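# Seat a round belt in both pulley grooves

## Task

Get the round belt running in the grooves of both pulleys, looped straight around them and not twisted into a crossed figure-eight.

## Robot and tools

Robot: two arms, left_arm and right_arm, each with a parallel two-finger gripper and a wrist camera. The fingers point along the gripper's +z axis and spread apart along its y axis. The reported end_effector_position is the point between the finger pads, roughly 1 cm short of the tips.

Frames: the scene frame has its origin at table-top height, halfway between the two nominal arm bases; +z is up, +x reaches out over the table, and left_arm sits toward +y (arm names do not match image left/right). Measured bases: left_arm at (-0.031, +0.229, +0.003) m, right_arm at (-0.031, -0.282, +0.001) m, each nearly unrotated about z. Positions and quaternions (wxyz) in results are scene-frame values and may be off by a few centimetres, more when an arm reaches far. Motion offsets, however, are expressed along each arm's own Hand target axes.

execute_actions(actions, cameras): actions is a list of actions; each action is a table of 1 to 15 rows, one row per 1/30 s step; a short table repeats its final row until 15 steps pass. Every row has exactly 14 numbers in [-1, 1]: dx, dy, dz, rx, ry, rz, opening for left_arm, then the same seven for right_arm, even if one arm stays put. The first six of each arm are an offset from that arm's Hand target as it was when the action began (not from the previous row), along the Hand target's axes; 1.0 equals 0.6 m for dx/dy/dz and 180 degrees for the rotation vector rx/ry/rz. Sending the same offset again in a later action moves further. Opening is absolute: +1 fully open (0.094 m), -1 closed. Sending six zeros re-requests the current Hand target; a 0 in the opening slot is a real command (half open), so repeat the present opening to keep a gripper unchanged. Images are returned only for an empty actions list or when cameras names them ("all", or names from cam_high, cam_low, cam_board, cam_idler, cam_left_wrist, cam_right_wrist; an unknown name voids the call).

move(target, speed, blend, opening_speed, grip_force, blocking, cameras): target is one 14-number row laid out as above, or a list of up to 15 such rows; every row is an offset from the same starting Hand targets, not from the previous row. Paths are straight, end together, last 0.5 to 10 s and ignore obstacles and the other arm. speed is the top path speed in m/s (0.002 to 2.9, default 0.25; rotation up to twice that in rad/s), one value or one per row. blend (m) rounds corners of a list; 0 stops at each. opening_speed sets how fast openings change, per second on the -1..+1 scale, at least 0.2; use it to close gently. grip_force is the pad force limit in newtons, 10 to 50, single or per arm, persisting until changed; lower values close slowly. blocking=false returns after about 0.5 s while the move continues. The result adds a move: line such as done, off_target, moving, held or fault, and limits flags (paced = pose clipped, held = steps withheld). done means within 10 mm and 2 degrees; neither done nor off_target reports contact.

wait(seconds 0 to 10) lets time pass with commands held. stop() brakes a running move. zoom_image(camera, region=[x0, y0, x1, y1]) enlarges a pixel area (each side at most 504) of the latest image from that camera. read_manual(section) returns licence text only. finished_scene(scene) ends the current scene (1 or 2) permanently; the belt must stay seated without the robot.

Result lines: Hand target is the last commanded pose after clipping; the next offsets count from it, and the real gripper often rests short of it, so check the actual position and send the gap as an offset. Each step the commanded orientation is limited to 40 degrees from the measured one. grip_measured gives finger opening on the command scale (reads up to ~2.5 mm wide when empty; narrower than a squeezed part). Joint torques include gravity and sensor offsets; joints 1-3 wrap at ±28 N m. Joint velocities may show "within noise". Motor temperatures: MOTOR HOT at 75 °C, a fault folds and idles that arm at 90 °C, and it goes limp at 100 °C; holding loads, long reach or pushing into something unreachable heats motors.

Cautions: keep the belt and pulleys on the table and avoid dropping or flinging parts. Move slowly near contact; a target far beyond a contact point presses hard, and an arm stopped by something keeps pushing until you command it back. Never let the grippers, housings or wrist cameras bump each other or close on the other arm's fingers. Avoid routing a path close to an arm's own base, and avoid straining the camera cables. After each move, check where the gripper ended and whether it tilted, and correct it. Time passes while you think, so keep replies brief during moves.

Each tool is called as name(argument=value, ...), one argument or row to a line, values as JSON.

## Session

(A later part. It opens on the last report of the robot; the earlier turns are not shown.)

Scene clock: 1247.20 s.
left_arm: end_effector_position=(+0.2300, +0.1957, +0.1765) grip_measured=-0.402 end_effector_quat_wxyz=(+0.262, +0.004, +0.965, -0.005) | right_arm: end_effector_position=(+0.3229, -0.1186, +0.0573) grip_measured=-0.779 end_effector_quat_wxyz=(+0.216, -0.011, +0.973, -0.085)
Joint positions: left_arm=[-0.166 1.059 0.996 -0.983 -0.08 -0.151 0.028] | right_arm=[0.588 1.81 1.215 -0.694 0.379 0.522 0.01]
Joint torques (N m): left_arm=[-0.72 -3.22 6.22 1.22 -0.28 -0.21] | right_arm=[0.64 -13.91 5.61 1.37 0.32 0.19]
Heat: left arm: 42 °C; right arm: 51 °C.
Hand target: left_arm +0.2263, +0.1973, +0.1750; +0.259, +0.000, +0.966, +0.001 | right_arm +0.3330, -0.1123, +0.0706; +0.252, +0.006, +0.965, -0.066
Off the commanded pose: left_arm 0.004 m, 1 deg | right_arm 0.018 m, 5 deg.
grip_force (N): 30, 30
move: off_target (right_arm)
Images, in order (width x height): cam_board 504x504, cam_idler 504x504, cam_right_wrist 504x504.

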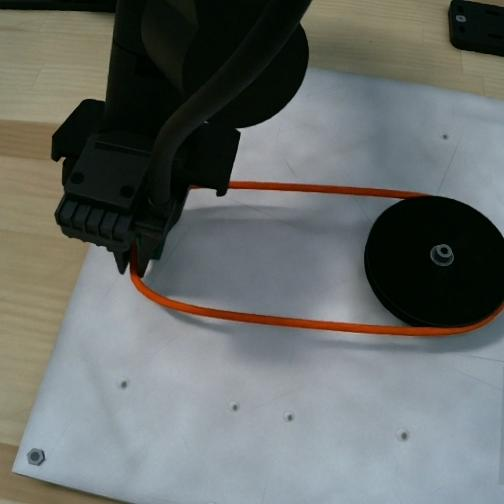

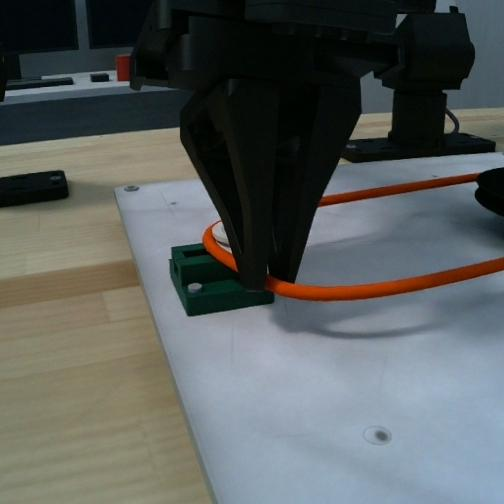

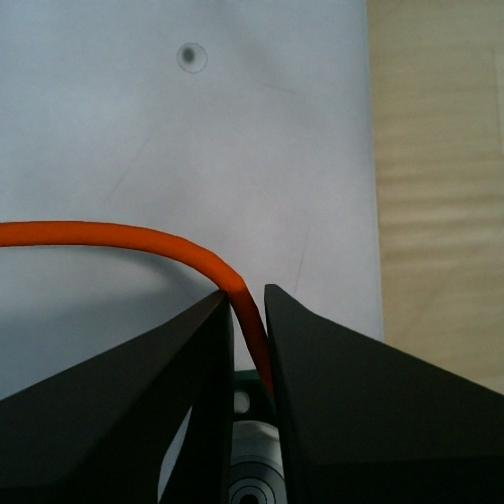

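move(
  target=[
    [0,0,0,0,0,0,-0.4,0,0,0,0,0,0,-0.68],
    [0,0,0,0,0,0,-0.4,-0.033,0,-0.057,0,0,0,-0.68],
  ],
  speed=0.03,
  cameras=["cam_right_wrist","cam_board","cam_idler","cam_left_wrist"],
)

zoom_image(
  camera="cam_idler",
  region=[130, 120, 330, 320],
)

Scene clock: 1258.00 s.
left_arm: end_effector_position=(+0.2300, +0.1957, +0.1765) grip_measured=-0.402 end_effector_quat_wxyz=(+0.262, +0.004, +0.965, -0.005) | right_arm: end_effector_position=(+0.3182, -0.1159, +0.0794) grip_measured=-0.681 end_effector_quat_wxyz=(+0.207, -0.011, +0.974, -0.089)
Joint positions: left_arm=[-0.166 1.059 0.996 -0.983 -0.08 -0.151 0.028] | right_arm=[0.601 1.793 1.293 -0.816 0.379 0.541 0.015]
Joint torques (N m): left_arm=[-0.76 -3.21 6.24 1.23 -0.27 -0.2] | right_arm=[0.36 -15.15 10.22 1.08 0.36 0.09]
Heat: left arm: 42 °C; right arm: 53 °C.
Hand target: left_arm +0.2263, +0.1973, +0.1750; +0.259, +0.000, +0.966, +0.001 | right_arm +0.3335, -0.1074, +0.1097; +0.252, +0.006, +0.965, -0.067
Off the commanded pose: left_arm 0.004 m, 1 deg | right_arm 0.035 m, 6 deg.
grip_force (N): 30, 30
move: off_target (right_arm)
Images, in order (width x height): cam_board 504x504, cam_idler 504x504, cam_left_wrist 504x504, cam_right_wrist 504x504.

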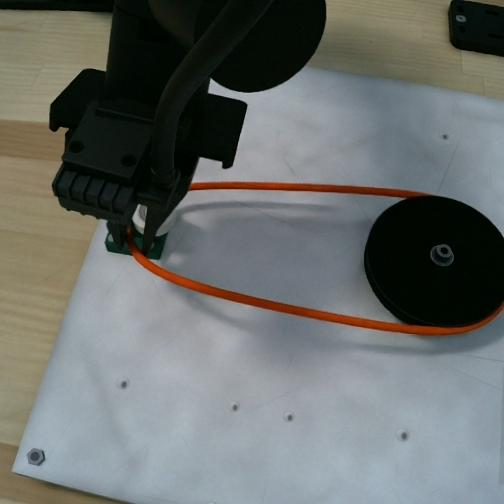

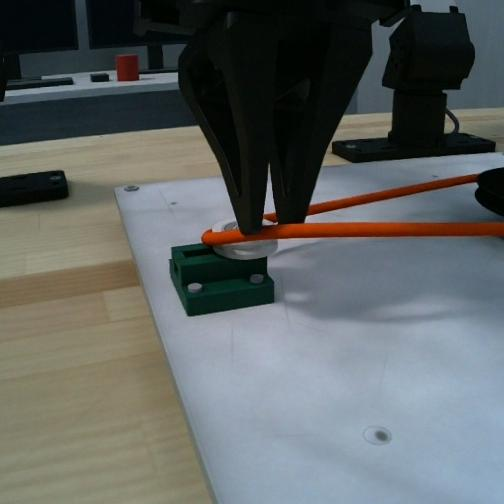

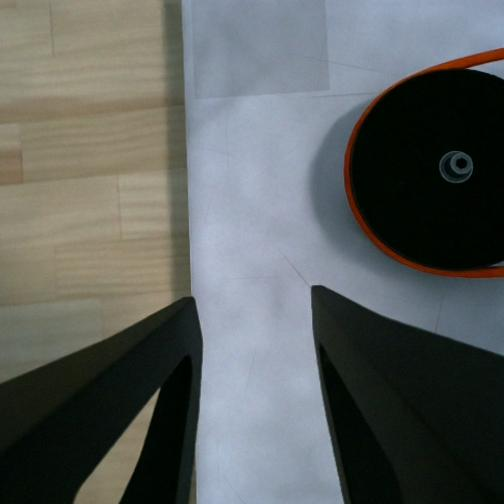

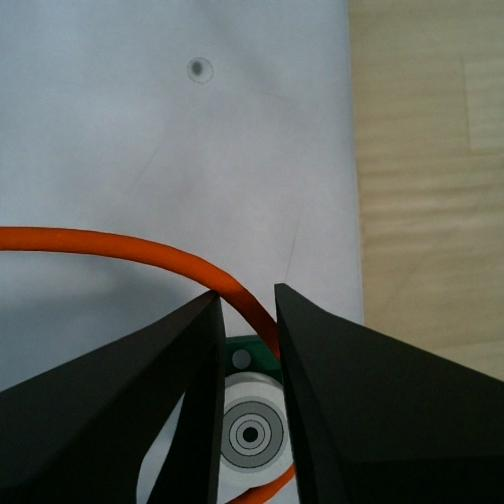

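Scaled by 2.520 from the camera's 504x504 image, which has a finer 720x720 frame.

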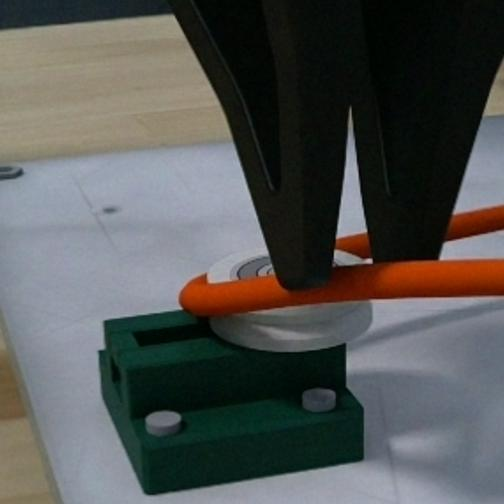

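move(
  target=[
    [0,0,0,0,0,0,-0.4,0.023,0,0.04,0,0,0,-0.68],
    [0,0,0,0,0,0,-0.4,0.023,0,0.04,0,0,0,-0.2],
    [0,0,0,0,0,0,-0.4,0,0,0,0,0,0,-0.2],
  ],
  speed=0.03,
  opening_speed=0.4,
  cameras=["cam_right_wrist","cam_board","cam_idler"],
)

zoom_image(
  camera="cam_idler",
  region=[130, 120, 330, 320],
)

Scene clock: 1273.37 s.
left_arm: end_effector_position=(+0.2300, +0.1957, +0.1765) grip_measured=-0.402 end_effector_quat_wxyz=(+0.262, +0.004, +0.965, -0.005) | right_arm: end_effector_position=(+0.3269, -0.1112, +0.0866) grip_measured=-0.202 end_effector_quat_wxyz=(+0.226, -0.004, +0.971, -0.079)
Joint positions: left_arm=[-0.166 1.059 0.996 -0.983 -0.08 -0.151 0.028] | right_arm=[0.601 1.79 1.305 -0.788 0.387 0.546 0.038]
Joint torques (N m): left_arm=[-0.79 -3.25 6.28 1.22 -0.27 -0.21] | right_arm=[0.43 -14.61 9.5 0.9 0.35 0.05]
Motor temperatures (°C): left_arm=[25 32 42 32 24 23 25] | right_arm=[25 57 40 30 30 22 24]
Heat: left arm: 42 °C; right arm: 57 °C.
Hand target: left_arm +0.2263, +0.1973, +0.1750; +0.259, +0.000, +0.966, +0.001 | right_arm +0.3335, -0.1074, +0.1096; +0.252, +0.006, +0.965, -0.067
Off the commanded pose: left_arm 0.004 m, 1 deg | right_arm 0.024 m, 4 deg.
grip_force (N): 30, 30
move: off_target (right_arm); target 2's new opening was sent with right_arm's hand 0.015 m and 4 deg from that target
Images, in order (width x height): cam_board 504x504, cam_idler 504x504, cam_right_wrist 504x504.

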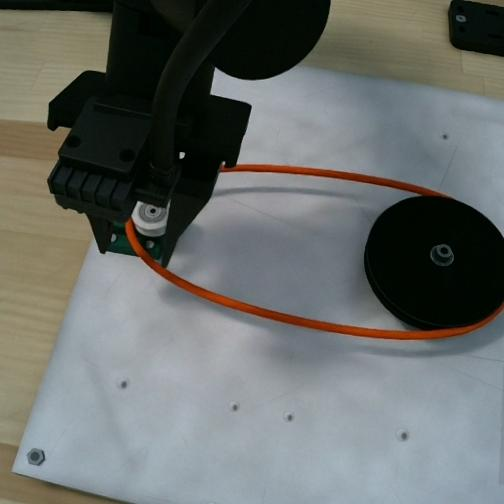

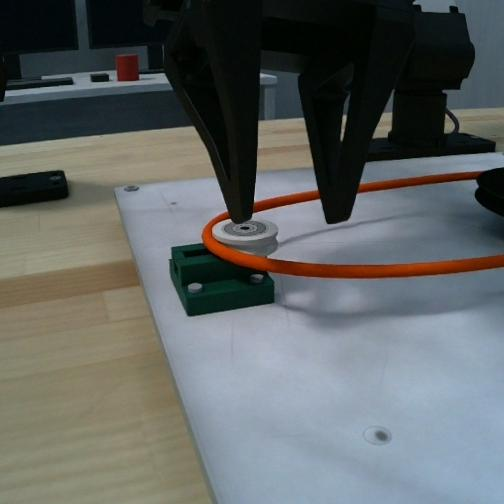

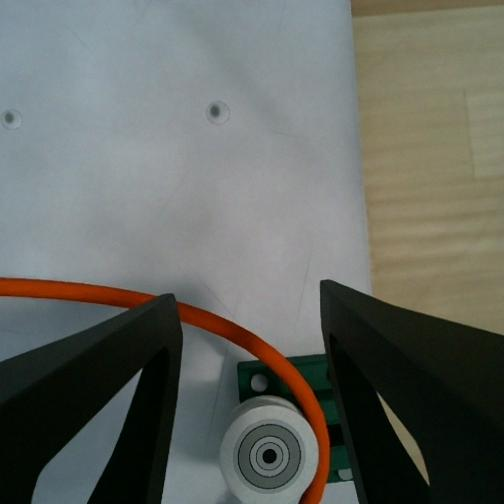

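Scaled by 2.520 from the camera's 504x504 image, which has a finer 720x720 frame.

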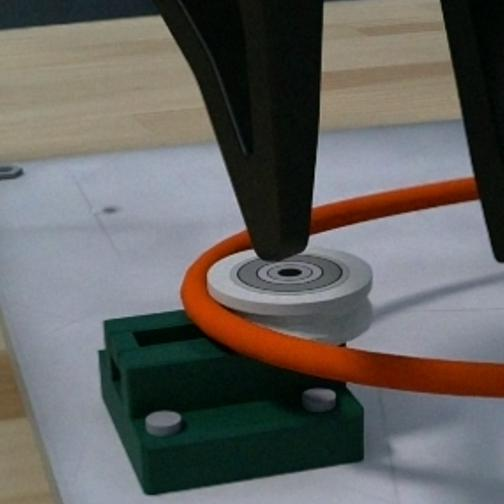

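move(
  target=[0,0,0,0,0,0,-0.4,-0.06,0,-0.12,0,0,0,-0.2],
  speed=0.12,
  cameras=["all"],
)

zoom_image(
  camera="cam_idler",
  region=[130, 120, 330, 320],
)

zoom_image(
  camera="cam_board",
  region=[60, 120, 260, 320],
)

zoom_image(
  camera="cam_low",
  region=[330, 250, 460, 325],
)

Scene clock: 1284.43 s.
left_arm: end_effector_position=(+0.2300, +0.1957, +0.1765) grip_measured=-0.402 end_effector_quat_wxyz=(+0.262, +0.004, +0.965, -0.005) | right_arm: end_effector_position=(+0.3279, -0.0997, +0.1765) grip_measured=-0.202 end_effector_quat_wxyz=(+0.237, +0.001, +0.969, -0.073)
Joint positions: left_arm=[-0.166 1.059 0.996 -0.983 -0.08 -0.151 0.028] | right_arm=[0.628 1.775 1.638 -1.12 0.398 0.577 0.038]
Joint torques (N m): left_arm=[-0.79 -3.19 6.27 1.22 -0.27 -0.21] | right_arm=[0.57 -12.03 9.36 0.92 0.33 0]
Motor temperatures (°C): left_arm=[25 32 42 32 24 23 25] | right_arm=[24 61 40 29 30 22 24]
Heat: left arm: 42 °C; right arm: 61 °C.
Hand target: left_arm +0.2263, +0.1973, +0.1750; +0.259, +0.000, +0.966, +0.001 | right_arm +0.3300, -0.0972, +0.1895; +0.252, +0.006, +0.965, -0.067
Off the commanded pose: left_arm 0.004 m, 1 deg | right_arm 0.013 m, 2 deg.
grip_force (N): 30, 30
move: off_target (right_arm)

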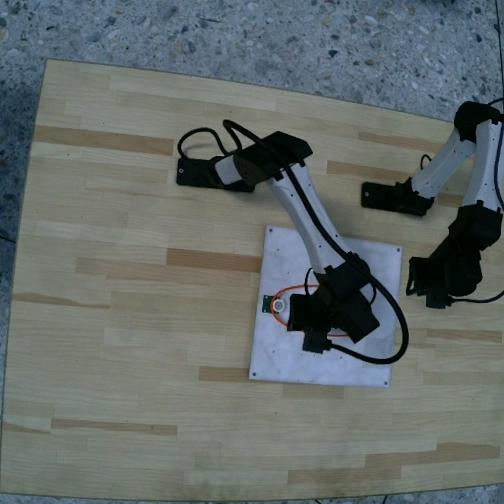

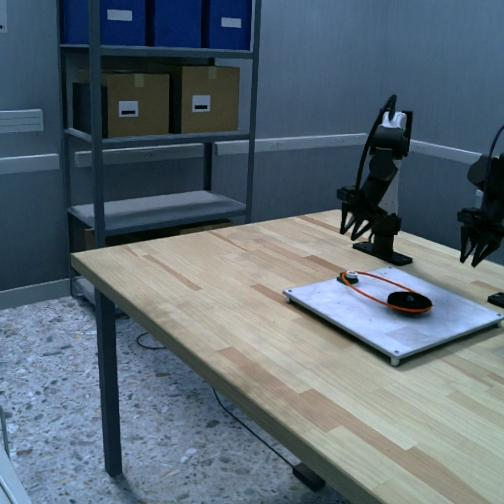

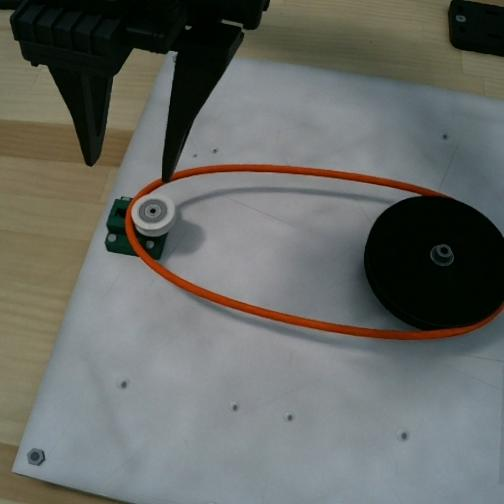

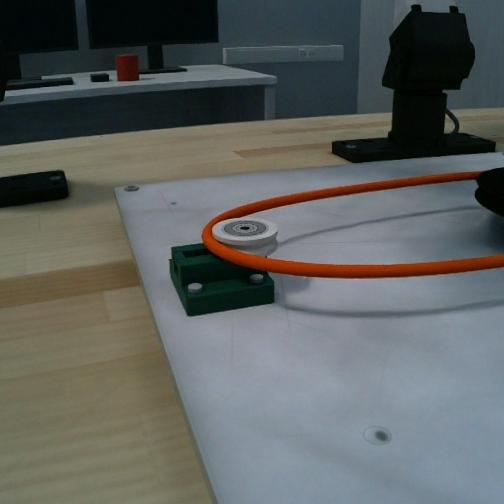

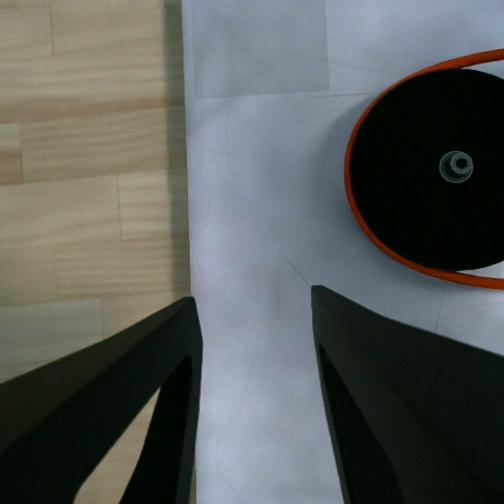

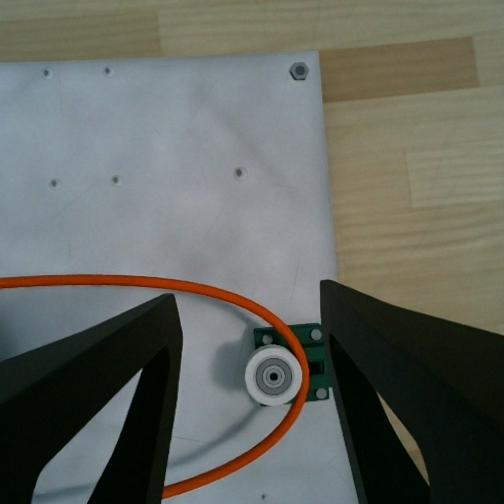

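Scaled by 2.520 from the camera's 504x504 image, which has a finer 720x720 frame.

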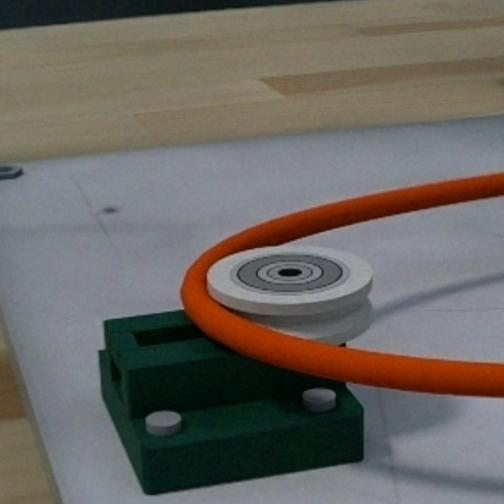

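Scaled by 2.520 from the camera's 504x504 image, which has a finer 720x720 frame.

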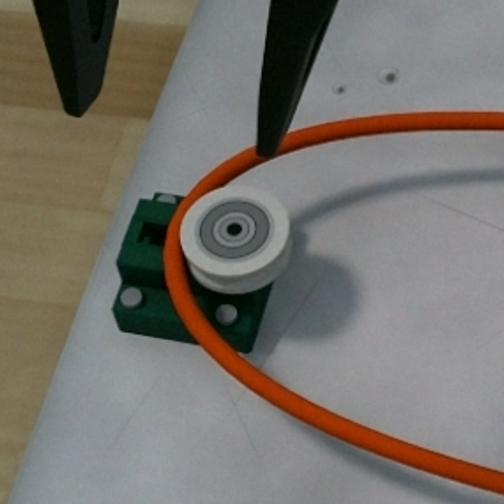

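Scaled by 3.877 from the camera's 504x504 image, which has a finer 720x720 frame.

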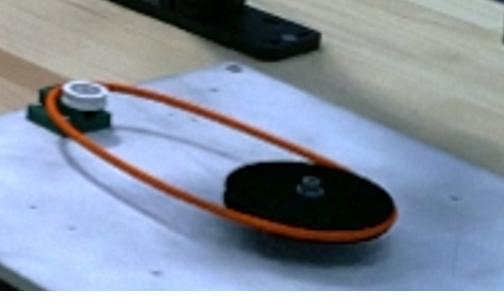

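zoom_image(
  camera="cam_left_wrist",
  region=[324, 50, 504, 302],
)

zoom_image(
  camera="cam_board",
  region=[354, 180, 504, 380],
)

zoom_image(
  camera="cam_low",
  region=[380, 280, 440, 325],
)

zoom_image(
  camera="cam_right_wrist",
  region=[200, 300, 350, 450],
)

Scaled by 2.000 from the camera's 504x504 image, which has a finer 720x720 frame.

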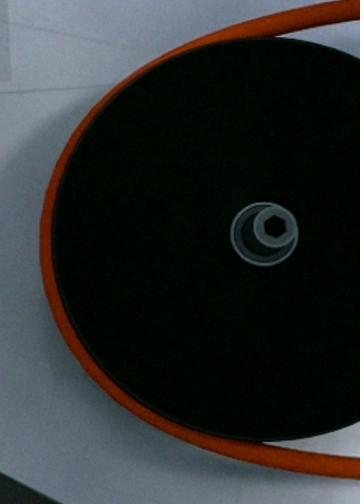

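Scaled by 2.520 from the camera's 504x504 image, which has a finer 720x720 frame.

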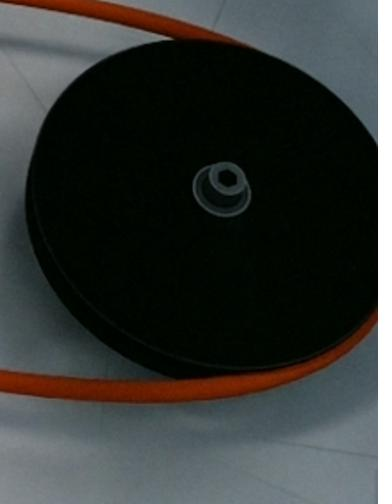

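Scaled by 8.400 from the camera's 504x504 image, which has a finer 720x720 frame.

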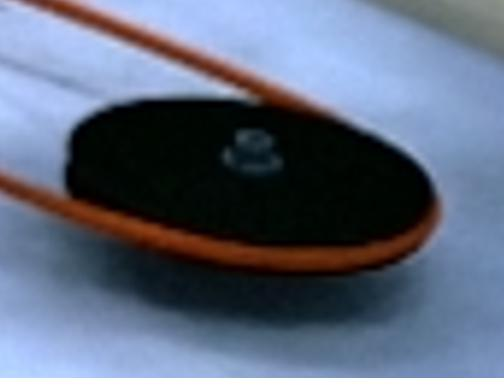

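Scaled by 3.360 from the camera's 504x504 image, which has a finer 720x720 frame.

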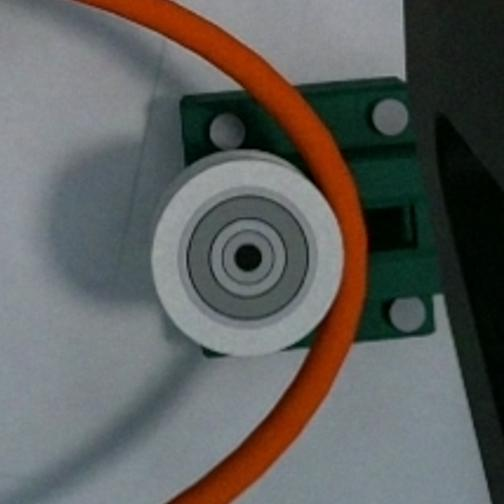

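move(
  target=[0,0,0,0,0,0,-0.4,0.1239,0.0425,0.0576,-0.042,-0.004,0.0074,-1],
  speed=0.1,
  cameras=["cam_right_wrist","cam_board","cam_idler"],
)

Scene clock: 1328.67 s.
left_arm: end_effector_position=(+0.2300, +0.1957, +0.1765) grip_measured=-0.402 end_effector_quat_wxyz=(+0.262, +0.004, +0.965, -0.005) | right_arm: end_effector_position=(+0.2835, -0.0818, +0.1121) grip_measured=-0.987 end_effector_quat_wxyz=(+0.247, -0.004, +0.969, -0.017)
Joint positions: left_arm=[-0.166 1.059 0.996 -0.983 -0.08 -0.151 0.028] | right_arm=[0.716 1.627 1.209 -0.787 0.348 0.653 0.001]
Joint torques (N m): left_arm=[-0.75 -3.22 6.24 1.22 -0.26 -0.21] | right_arm=[0.38 -12.4 5.72 1.22 0.14 0.05]
Motor temperatures (°C): left_arm=[25 32 42 32 24 23 25] | right_arm=[24 55 43 29 29 22 24]
Heat: left arm: 42 °C; right arm: 55 °C.
Hand target: left_arm +0.2263, +0.1973, +0.1750; +0.259, +0.000, +0.966, +0.001 | right_arm +0.2831, -0.0779, +0.1201; +0.259, +0.000, +0.966, +0.000
Off the commanded pose: left_arm 0.004 m, 1 deg | right_arm 0.009 m, 2 deg.
grip_force (N): 30, 30
move: done
Images, in order (width x height): cam_board 504x504, cam_idler 504x504, cam_right_wrist 504x504.

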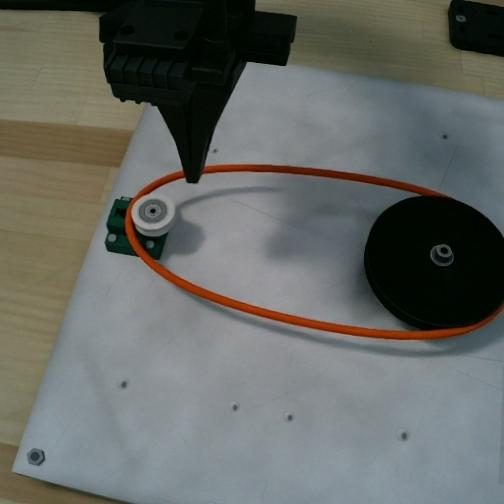

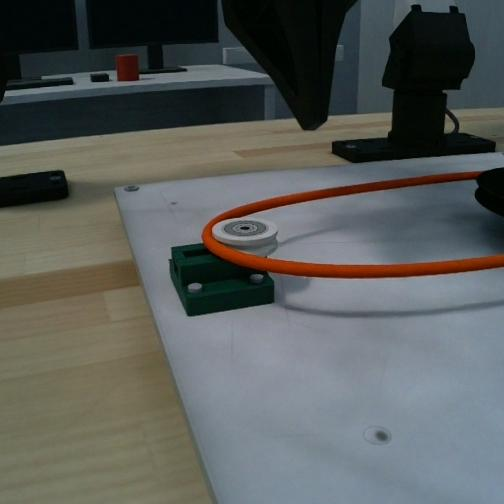

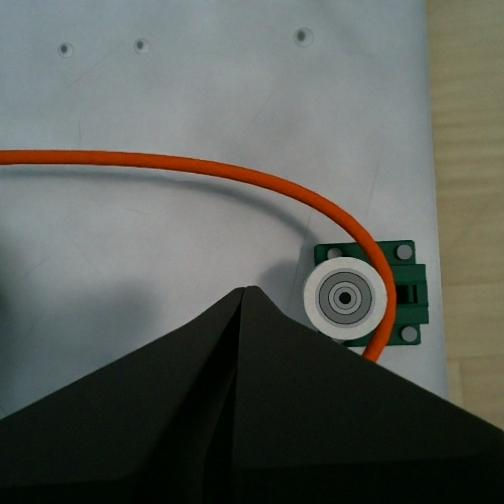

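move(
  target=[0,0,0,0,0,0,-0.4,0.045,0,0.078,0,0,0,-1],
  speed=0.06,
  cameras=["cam_right_wrist","cam_idler"],
)

zoom_image(
  camera="cam_idler",
  region=[130, 120, 330, 320],
)

Scene clock: 1338.93 s.
left_arm: end_effector_position=(+0.2300, +0.1957, +0.1765) grip_measured=-0.402 end_effector_quat_wxyz=(+0.262, +0.004, +0.965, -0.005) | right_arm: end_effector_position=(+0.2831, -0.0820, +0.0686) grip_measured=-0.987 end_effector_quat_wxyz=(+0.257, -0.001, +0.966, -0.007)
Joint positions: left_arm=[-0.166 1.059 0.996 -0.983 -0.08 -0.151 0.028] | right_arm=[0.716 1.649 1.043 -0.569 0.347 0.654 0.001]
Joint torques (N m): left_arm=[-0.72 -3.22 6.28 1.23 -0.28 -0.22] | right_arm=[0.65 -8.7 5.79 1.31 0.11 0.02]
Motor temperatures (°C): left_arm=[25 31 42 32 24 23 25] | right_arm=[24 57 41 29 29 22 24]
Heat: left arm: 42 °C; right arm: 57 °C.
Hand target: left_arm +0.2263, +0.1973, +0.1750; +0.259, +0.000, +0.966, +0.001 | right_arm +0.2831, -0.0779, +0.0661; +0.259, +0.000, +0.966, +0.000
Off the commanded pose: left_arm 0.004 m, 1 deg | right_arm 0.005 m, 1 deg.
grip_force (N): 30, 30
move: done
Images, in order (width x height): cam_idler 504x504, cam_right_wrist 504x504.

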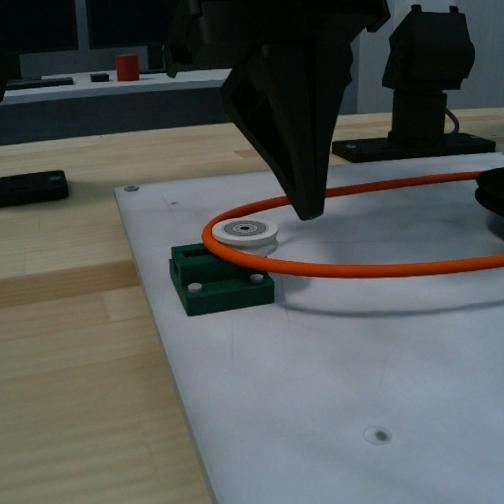

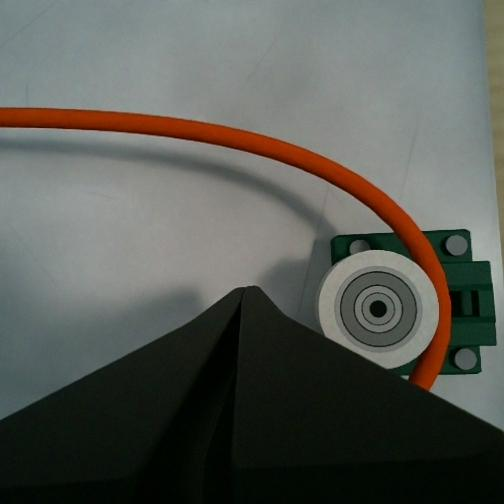

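Scaled by 2.520 from the camera's 504x504 image, which has a finer 720x720 frame.

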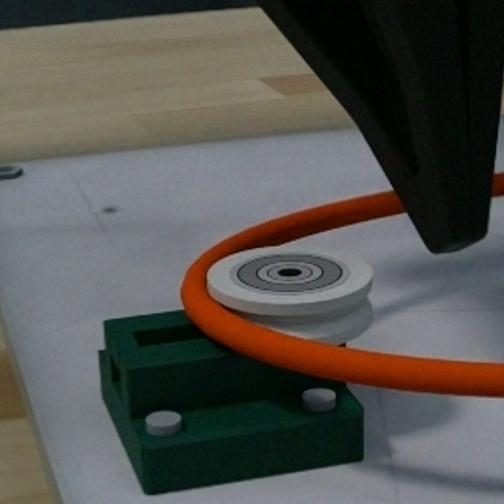

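move(
  target=[
    [0,0,0,0,0,0,-0.4,0.0117,0,0.0202,0,0,0,-1],
    [0,0,0,0,0,0,-0.4,0.0117,-0.035,0.0202,0,0,0,-1],
  ],
  speed=0.04,
  cameras=["cam_right_wrist","cam_board","cam_idler"],
)

zoom_image(
  camera="cam_idler",
  region=[130, 120, 330, 320],
)

Scene clock: 1349.70 s.
left_arm: end_effector_position=(+0.2300, +0.1957, +0.1765) grip_measured=-0.402 end_effector_quat_wxyz=(+0.262, +0.004, +0.965, -0.005) | right_arm: end_effector_position=(+0.2799, -0.0929, +0.0448) grip_measured=-0.987 end_effector_quat_wxyz=(+0.247, -0.007, +0.969, +0.000)
Joint positions: left_arm=[-0.166 1.059 0.996 -0.983 -0.08 -0.151 0.028] | right_arm=[0.681 1.651 0.95 -0.472 0.308 0.616 0.001]
Joint torques (N m): left_arm=[-0.77 -3.21 6.26 1.23 -0.27 -0.22] | right_arm=[-1.01 -11.95 5.24 1.13 0.3 -0.11]
Motor temperatures (°C): left_arm=[25 31 42 32 25 23 25] | right_arm=[24 55 41 30 29 22 24]
Heat: left arm: 42 °C; right arm: 55 °C.
Hand target: left_arm +0.2263, +0.1973, +0.1750; +0.259, +0.000, +0.966, +0.001 | right_arm +0.2831, -0.0991, +0.0521; +0.259, +0.000, +0.966, +0.000
Off the commanded pose: left_arm 0.004 m, 1 deg | right_arm 0.010 m, 2 deg.
grip_force (N): 30, 30
move: done
Images, in order (width x height): cam_board 504x504, cam_idler 504x504, cam_right_wrist 504x504.

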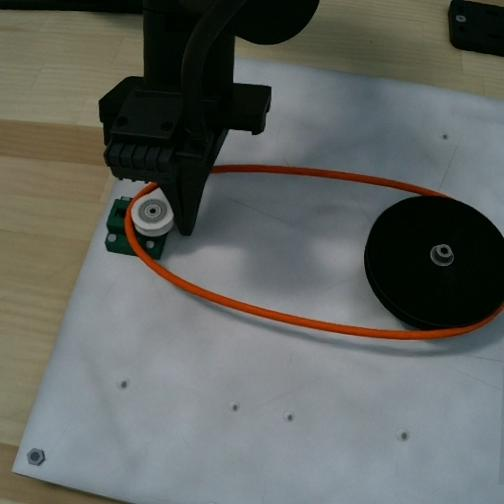

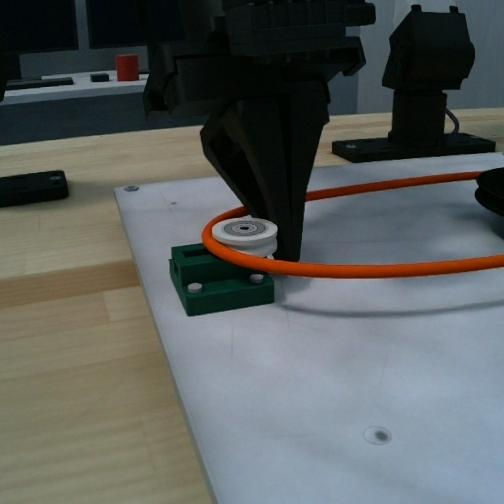

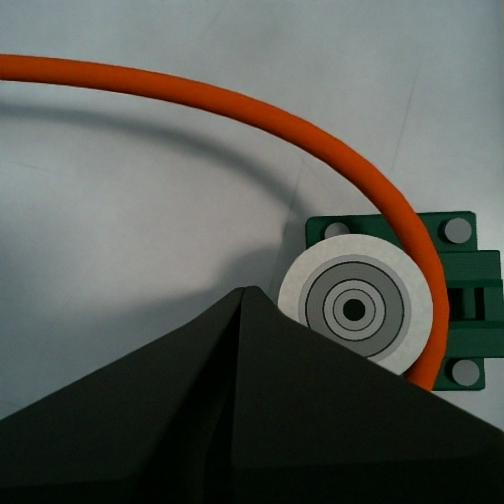

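Scaled by 2.520 from the camera's 504x504 image, which has a finer 720x720 frame.

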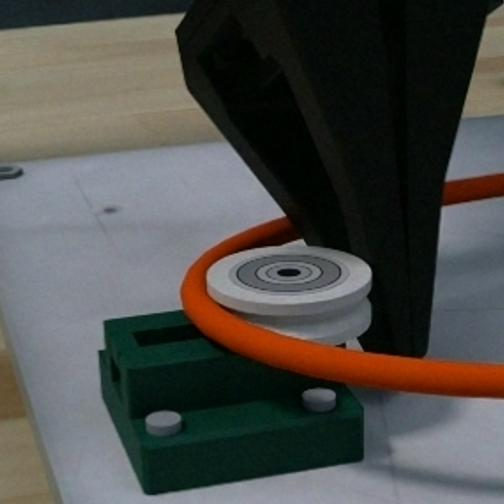

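move(
  target=[0,0,0,0,0,0,-0.4,-0.012,-0.012,-0.014,0,0,0,-1],
  speed=0.04,
  cameras=[],
)

move(
  target=[0,0,0,0,0,0,-0.4,0,-0.02,0,0,0,0,-1],
  speed=0.04,
  cameras=["cam_right_wrist","cam_board","cam_idler"],
)

zoom_image(
  camera="cam_idler",
  region=[130, 120, 330, 320],
)

Scene clock: 1358.37 s.
left_arm: end_effector_position=(+0.2300, +0.1957, +0.1765) grip_measured=-0.402 end_effector_quat_wxyz=(+0.262, +0.004, +0.965, -0.005) | right_arm: end_effector_position=(+0.2828, -0.0944, +0.0538) grip_measured=-0.987 end_effector_quat_wxyz=(+0.251, -0.008, +0.968, +0.013)
Joint positions: left_arm=[-0.166 1.059 0.996 -0.983 -0.08 -0.151 0.028] | right_arm=[0.662 1.621 0.95 -0.472 0.284 0.594 0.001]
Joint torques (N m): left_arm=[-0.77 -3.28 6.27 1.23 -0.28 -0.22] | right_arm=[-1.35 -12.05 6.72 0.86 0.37 -0.08]
Motor temperatures (°C): left_arm=[25 31 42 32 25 23 25] | right_arm=[24 55 39 30 28 22 24]
Heat: left arm: 42 °C; right arm: 55 °C.
Hand target: left_arm +0.2263, +0.1973, +0.1750; +0.259, +0.000, +0.966, +0.001 | right_arm +0.2851, -0.1062, +0.0630; +0.259, +0.000, +0.966, +0.000
Off the commanded pose: left_arm 0.004 m, 1 deg | right_arm 0.015 m, 2 deg.
grip_force (N): 30, 30
move: off_target (right_arm)
No camera images: "cameras" was empty.

Scene clock: 1359.30 s.
left_arm: end_effector_position=(+0.2300, +0.1957, +0.1765) grip_measured=-0.402 end_effector_quat_wxyz=(+0.262, +0.004, +0.965, -0.005) | right_arm: end_effector_position=(+0.2839, -0.1007, +0.0584) grip_measured=-0.987 end_effector_quat_wxyz=(+0.250, -0.011, +0.968, +0.022)
Joint positions: left_arm=[-0.166 1.059 0.996 -0.983 -0.08 -0.151 0.028] | right_arm=[0.633 1.592 0.938 -0.472 0.255 0.564 0.001]
Joint torques (N m): left_arm=[-0.73 -3.26 6.28 1.22 -0.27 -0.23] | right_arm=[-1.63 -11.4 5.14 0.97 0.53 -0.11]
Motor temperatures (°C): left_arm=[25 31 42 32 25 23 25] | right_arm=[24 55 39 30 28 22 24]
Heat: left arm: 42 °C; right arm: 55 °C.
Hand target: left_arm +0.2263, +0.1973, +0.1750; +0.259, +0.000, +0.966, +0.001 | right_arm +0.2851, -0.1182, +0.0629; +0.259, +0.000, +0.966, +0.000
Off the commanded pose: left_arm 0.004 m, 1 deg | right_arm 0.018 m, 3 deg.
grip_force (N): 30, 30
move: off_target (right_arm)
Images, in order (width x height): cam_board 504x504, cam_idler 504x504, cam_right_wrist 504x504.

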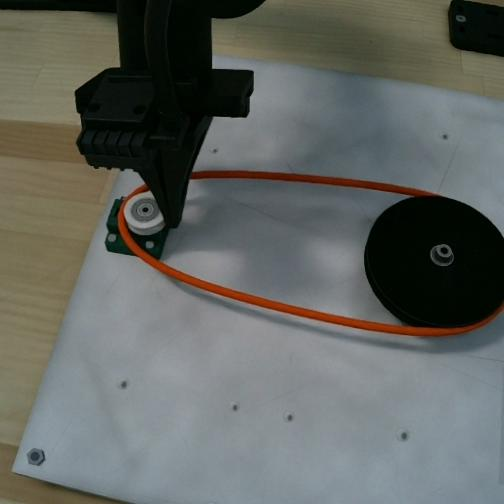

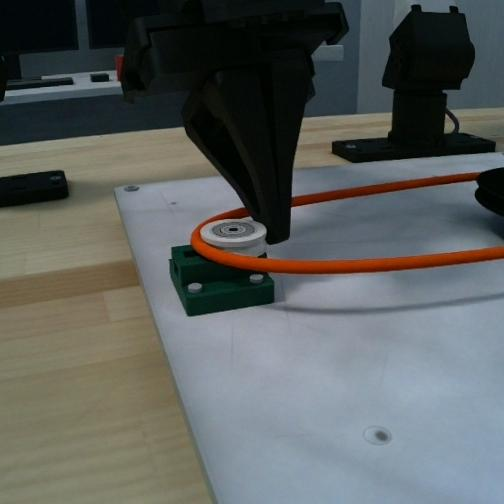

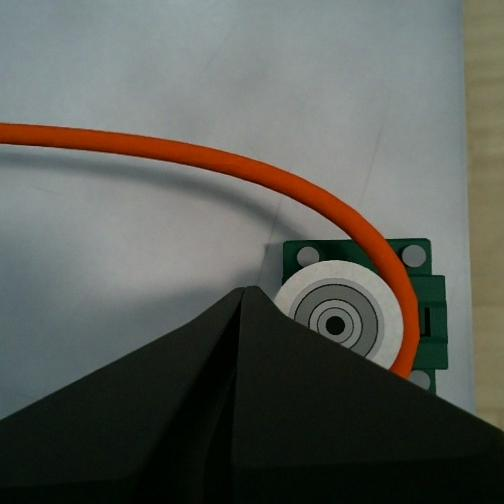

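Scaled by 2.520 from the camera's 504x504 image, which has a finer 720x720 frame.

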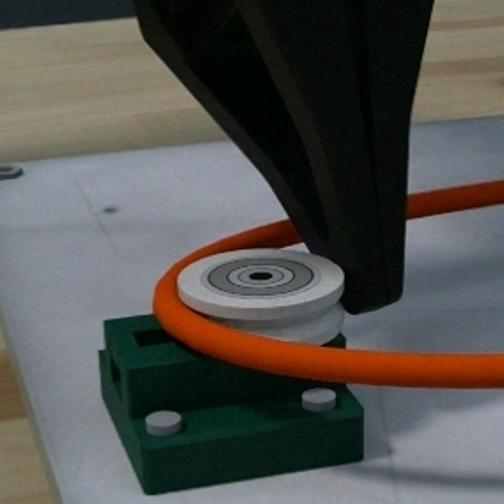

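move(
  target=[0,0,0,0,0,0,-0.4,0,-0.008,0.004,0,0,0,-1],
  speed=0.03,
  cameras=["cam_right_wrist","cam_board","cam_idler"],
)

zoom_image(
  camera="cam_idler",
  region=[130, 120, 330, 320],
)

Scene clock: 1367.17 s.
left_arm: end_effector_position=(+0.2300, +0.1957, +0.1765) grip_measured=-0.402 end_effector_quat_wxyz=(+0.262, +0.004, +0.965, -0.005) | right_arm: end_effector_position=(+0.2855, -0.1023, +0.0584) grip_measured=-0.987 end_effector_quat_wxyz=(+0.252, -0.012, +0.967, +0.029)
Joint positions: left_arm=[-0.166 1.059 0.996 -0.983 -0.08 -0.151 0.028] | right_arm=[0.62 1.585 0.927 -0.455 0.24 0.549 0.001]
Joint torques (N m): left_arm=[-0.81 -3.28 6.28 1.23 -0.28 -0.22] | right_arm=[-1.87 -10.77 4.88 0.95 0.59 -0.1]
Motor temperatures (°C): left_arm=[25 31 42 32 25 23 25] | right_arm=[24 55 39 29 29 22 24]
Heat: left arm: 42 °C; right arm: 55 °C.
Hand target: left_arm +0.2263, +0.1973, +0.1750; +0.259, +0.000, +0.966, +0.001 | right_arm +0.2864, -0.1230, +0.0609; +0.259, +0.000, +0.966, +0.000
Off the commanded pose: left_arm 0.004 m, 1 deg | right_arm 0.021 m, 4 deg.
grip_force (N): 30, 30
move: off_target (right_arm)
Images, in order (width x height): cam_board 504x504, cam_idler 504x504, cam_right_wrist 504x504.

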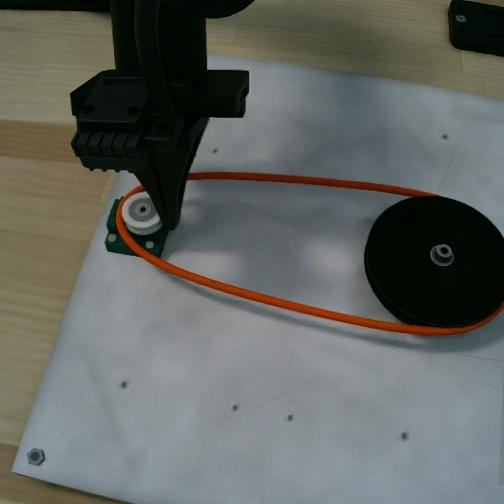

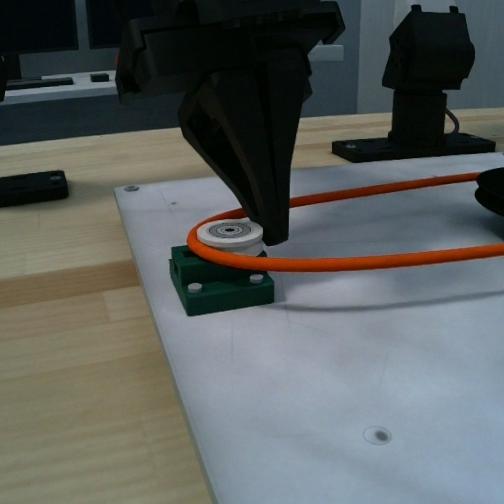

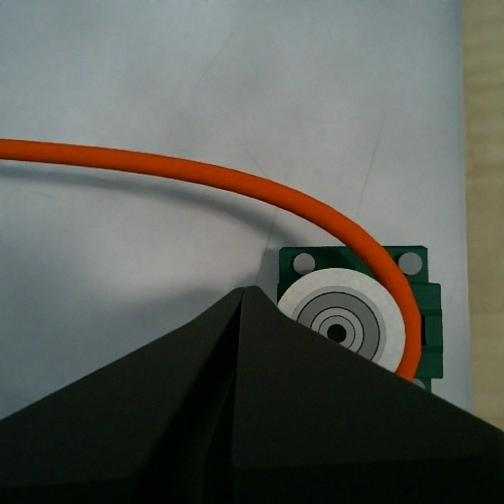

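Scaled by 2.520 from the camera's 504x504 image, which has a finer 720x720 frame.

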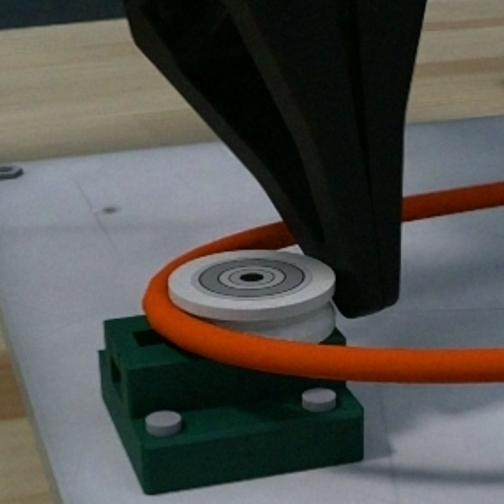

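move(
  target=[0,0,0,0,0,0,-0.4,0,-0.012,0.004,0,0,0,-1],
  speed=0.03,
  cameras=["cam_right_wrist","cam_board","cam_idler"],
)

zoom_image(
  camera="cam_idler",
  region=[130, 120, 330, 320],
)

Scene clock: 1373.13 s.
left_arm: end_effector_position=(+0.2300, +0.1957, +0.1765) grip_measured=-0.402 end_effector_quat_wxyz=(+0.262, +0.004, +0.965, -0.005) | right_arm: end_effector_position=(+0.2873, -0.1044, +0.0582) grip_measured=-0.987 end_effector_quat_wxyz=(+0.254, -0.015, +0.966, +0.038)
Joint positions: left_arm=[-0.166 1.059 0.996 -0.983 -0.08 -0.151 0.028] | right_arm=[0.601 1.574 0.91 -0.43 0.216 0.529 0.001]
Joint torques (N m): left_arm=[-0.73 -3.29 6.31 1.21 -0.28 -0.22] | right_arm=[-2.1 -10.7 4.72 0.93 0.77 -0.12]
Heat: left arm: 42 °C; right arm: 54 °C.
Hand target: left_arm +0.2263, +0.1973, +0.1750; +0.259, +0.000, +0.966, +0.001 | right_arm +0.2875, -0.1301, +0.0588; +0.259, +0.000, +0.966, +0.000
Off the commanded pose: left_arm 0.004 m, 1 deg | right_arm 0.026 m, 5 deg.
grip_force (N): 30, 30
move: off_target (right_arm)
Images, in order (width x height): cam_board 504x504, cam_idler 504x504, cam_right_wrist 504x504.

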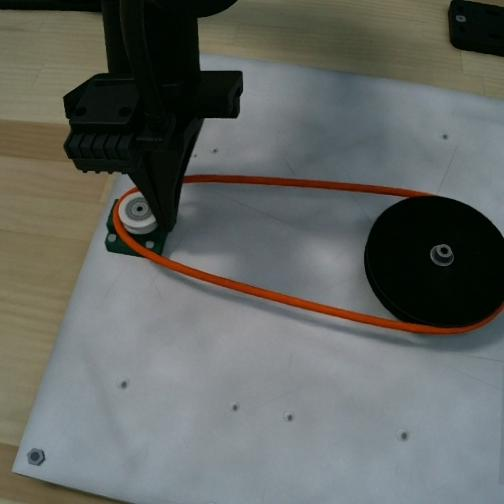

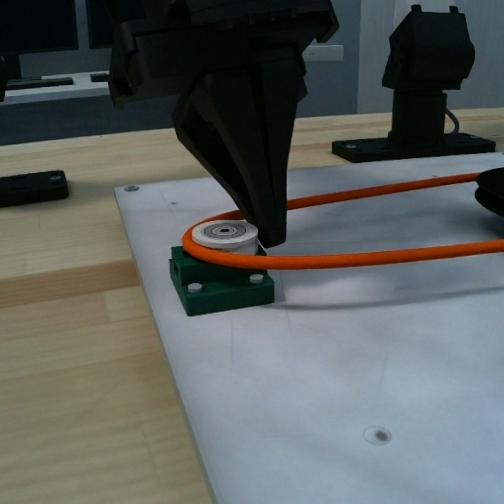

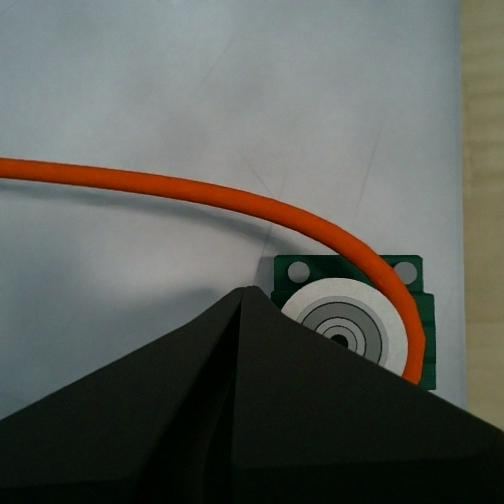

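Scaled by 2.520 from the camera's 504x504 image, which has a finer 720x720 frame.

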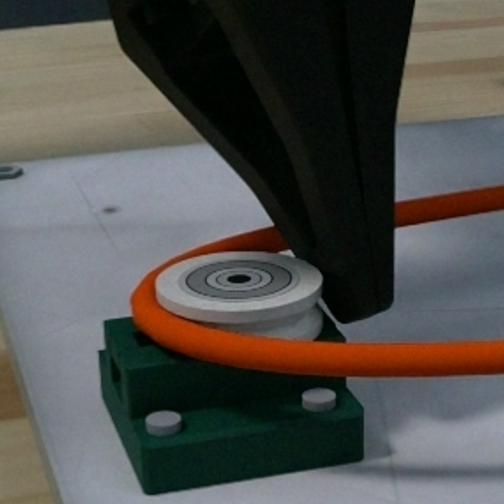

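move(
  target=[0,0,0,0,0,0,-0.4,0,0.06,0,0,0,0,-1],
  speed=0.05,
  cameras=["cam_board","cam_idler"],
)

Scene clock: 1403.70 s.
left_arm: end_effector_position=(+0.2300, +0.1957, +0.1765) grip_measured=-0.402 end_effector_quat_wxyz=(+0.262, +0.004, +0.965, -0.005) | right_arm: end_effector_position=(+0.2820, -0.0948, +0.0528) grip_measured=-0.987 end_effector_quat_wxyz=(+0.251, -0.006, +0.968, +0.007)
Joint positions: left_arm=[-0.166 1.059 0.996 -0.983 -0.08 -0.151 0.028] | right_arm=[0.668 1.626 0.953 -0.479 0.296 0.604 0.001]
Joint torques (N m): left_arm=[-0.76 -3.17 6.31 1.22 -0.28 -0.22] | right_arm=[0.34 -8.16 9.01 0.97 0.37 -0.03]
Heat: left arm: 42 °C; right arm: 52 °C.
Hand target: left_arm +0.2263, +0.1973, +0.1750; +0.259, +0.000, +0.966, +0.001 | right_arm +0.2875, -0.0941, +0.0588; +0.259, +0.000, +0.966, +0.000
Off the commanded pose: left_arm 0.004 m, 1 deg | right_arm 0.008 m, 1 deg.
grip_force (N): 30, 30
move: done
Images, in order (width x height): cam_board 504x504, cam_idler 504x504.

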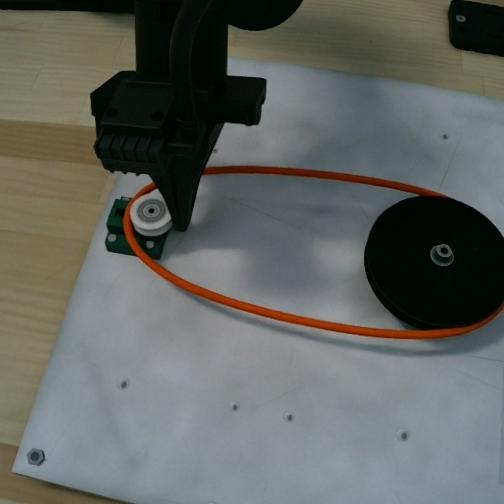

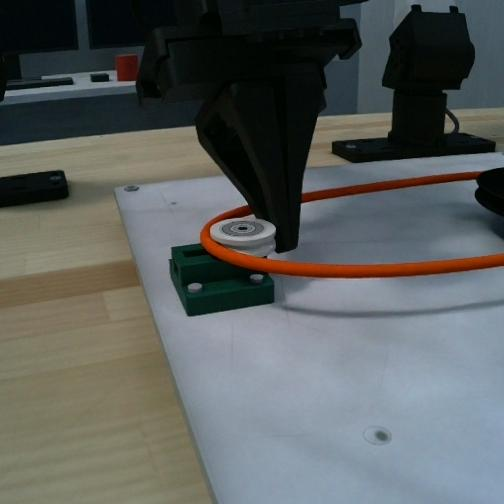

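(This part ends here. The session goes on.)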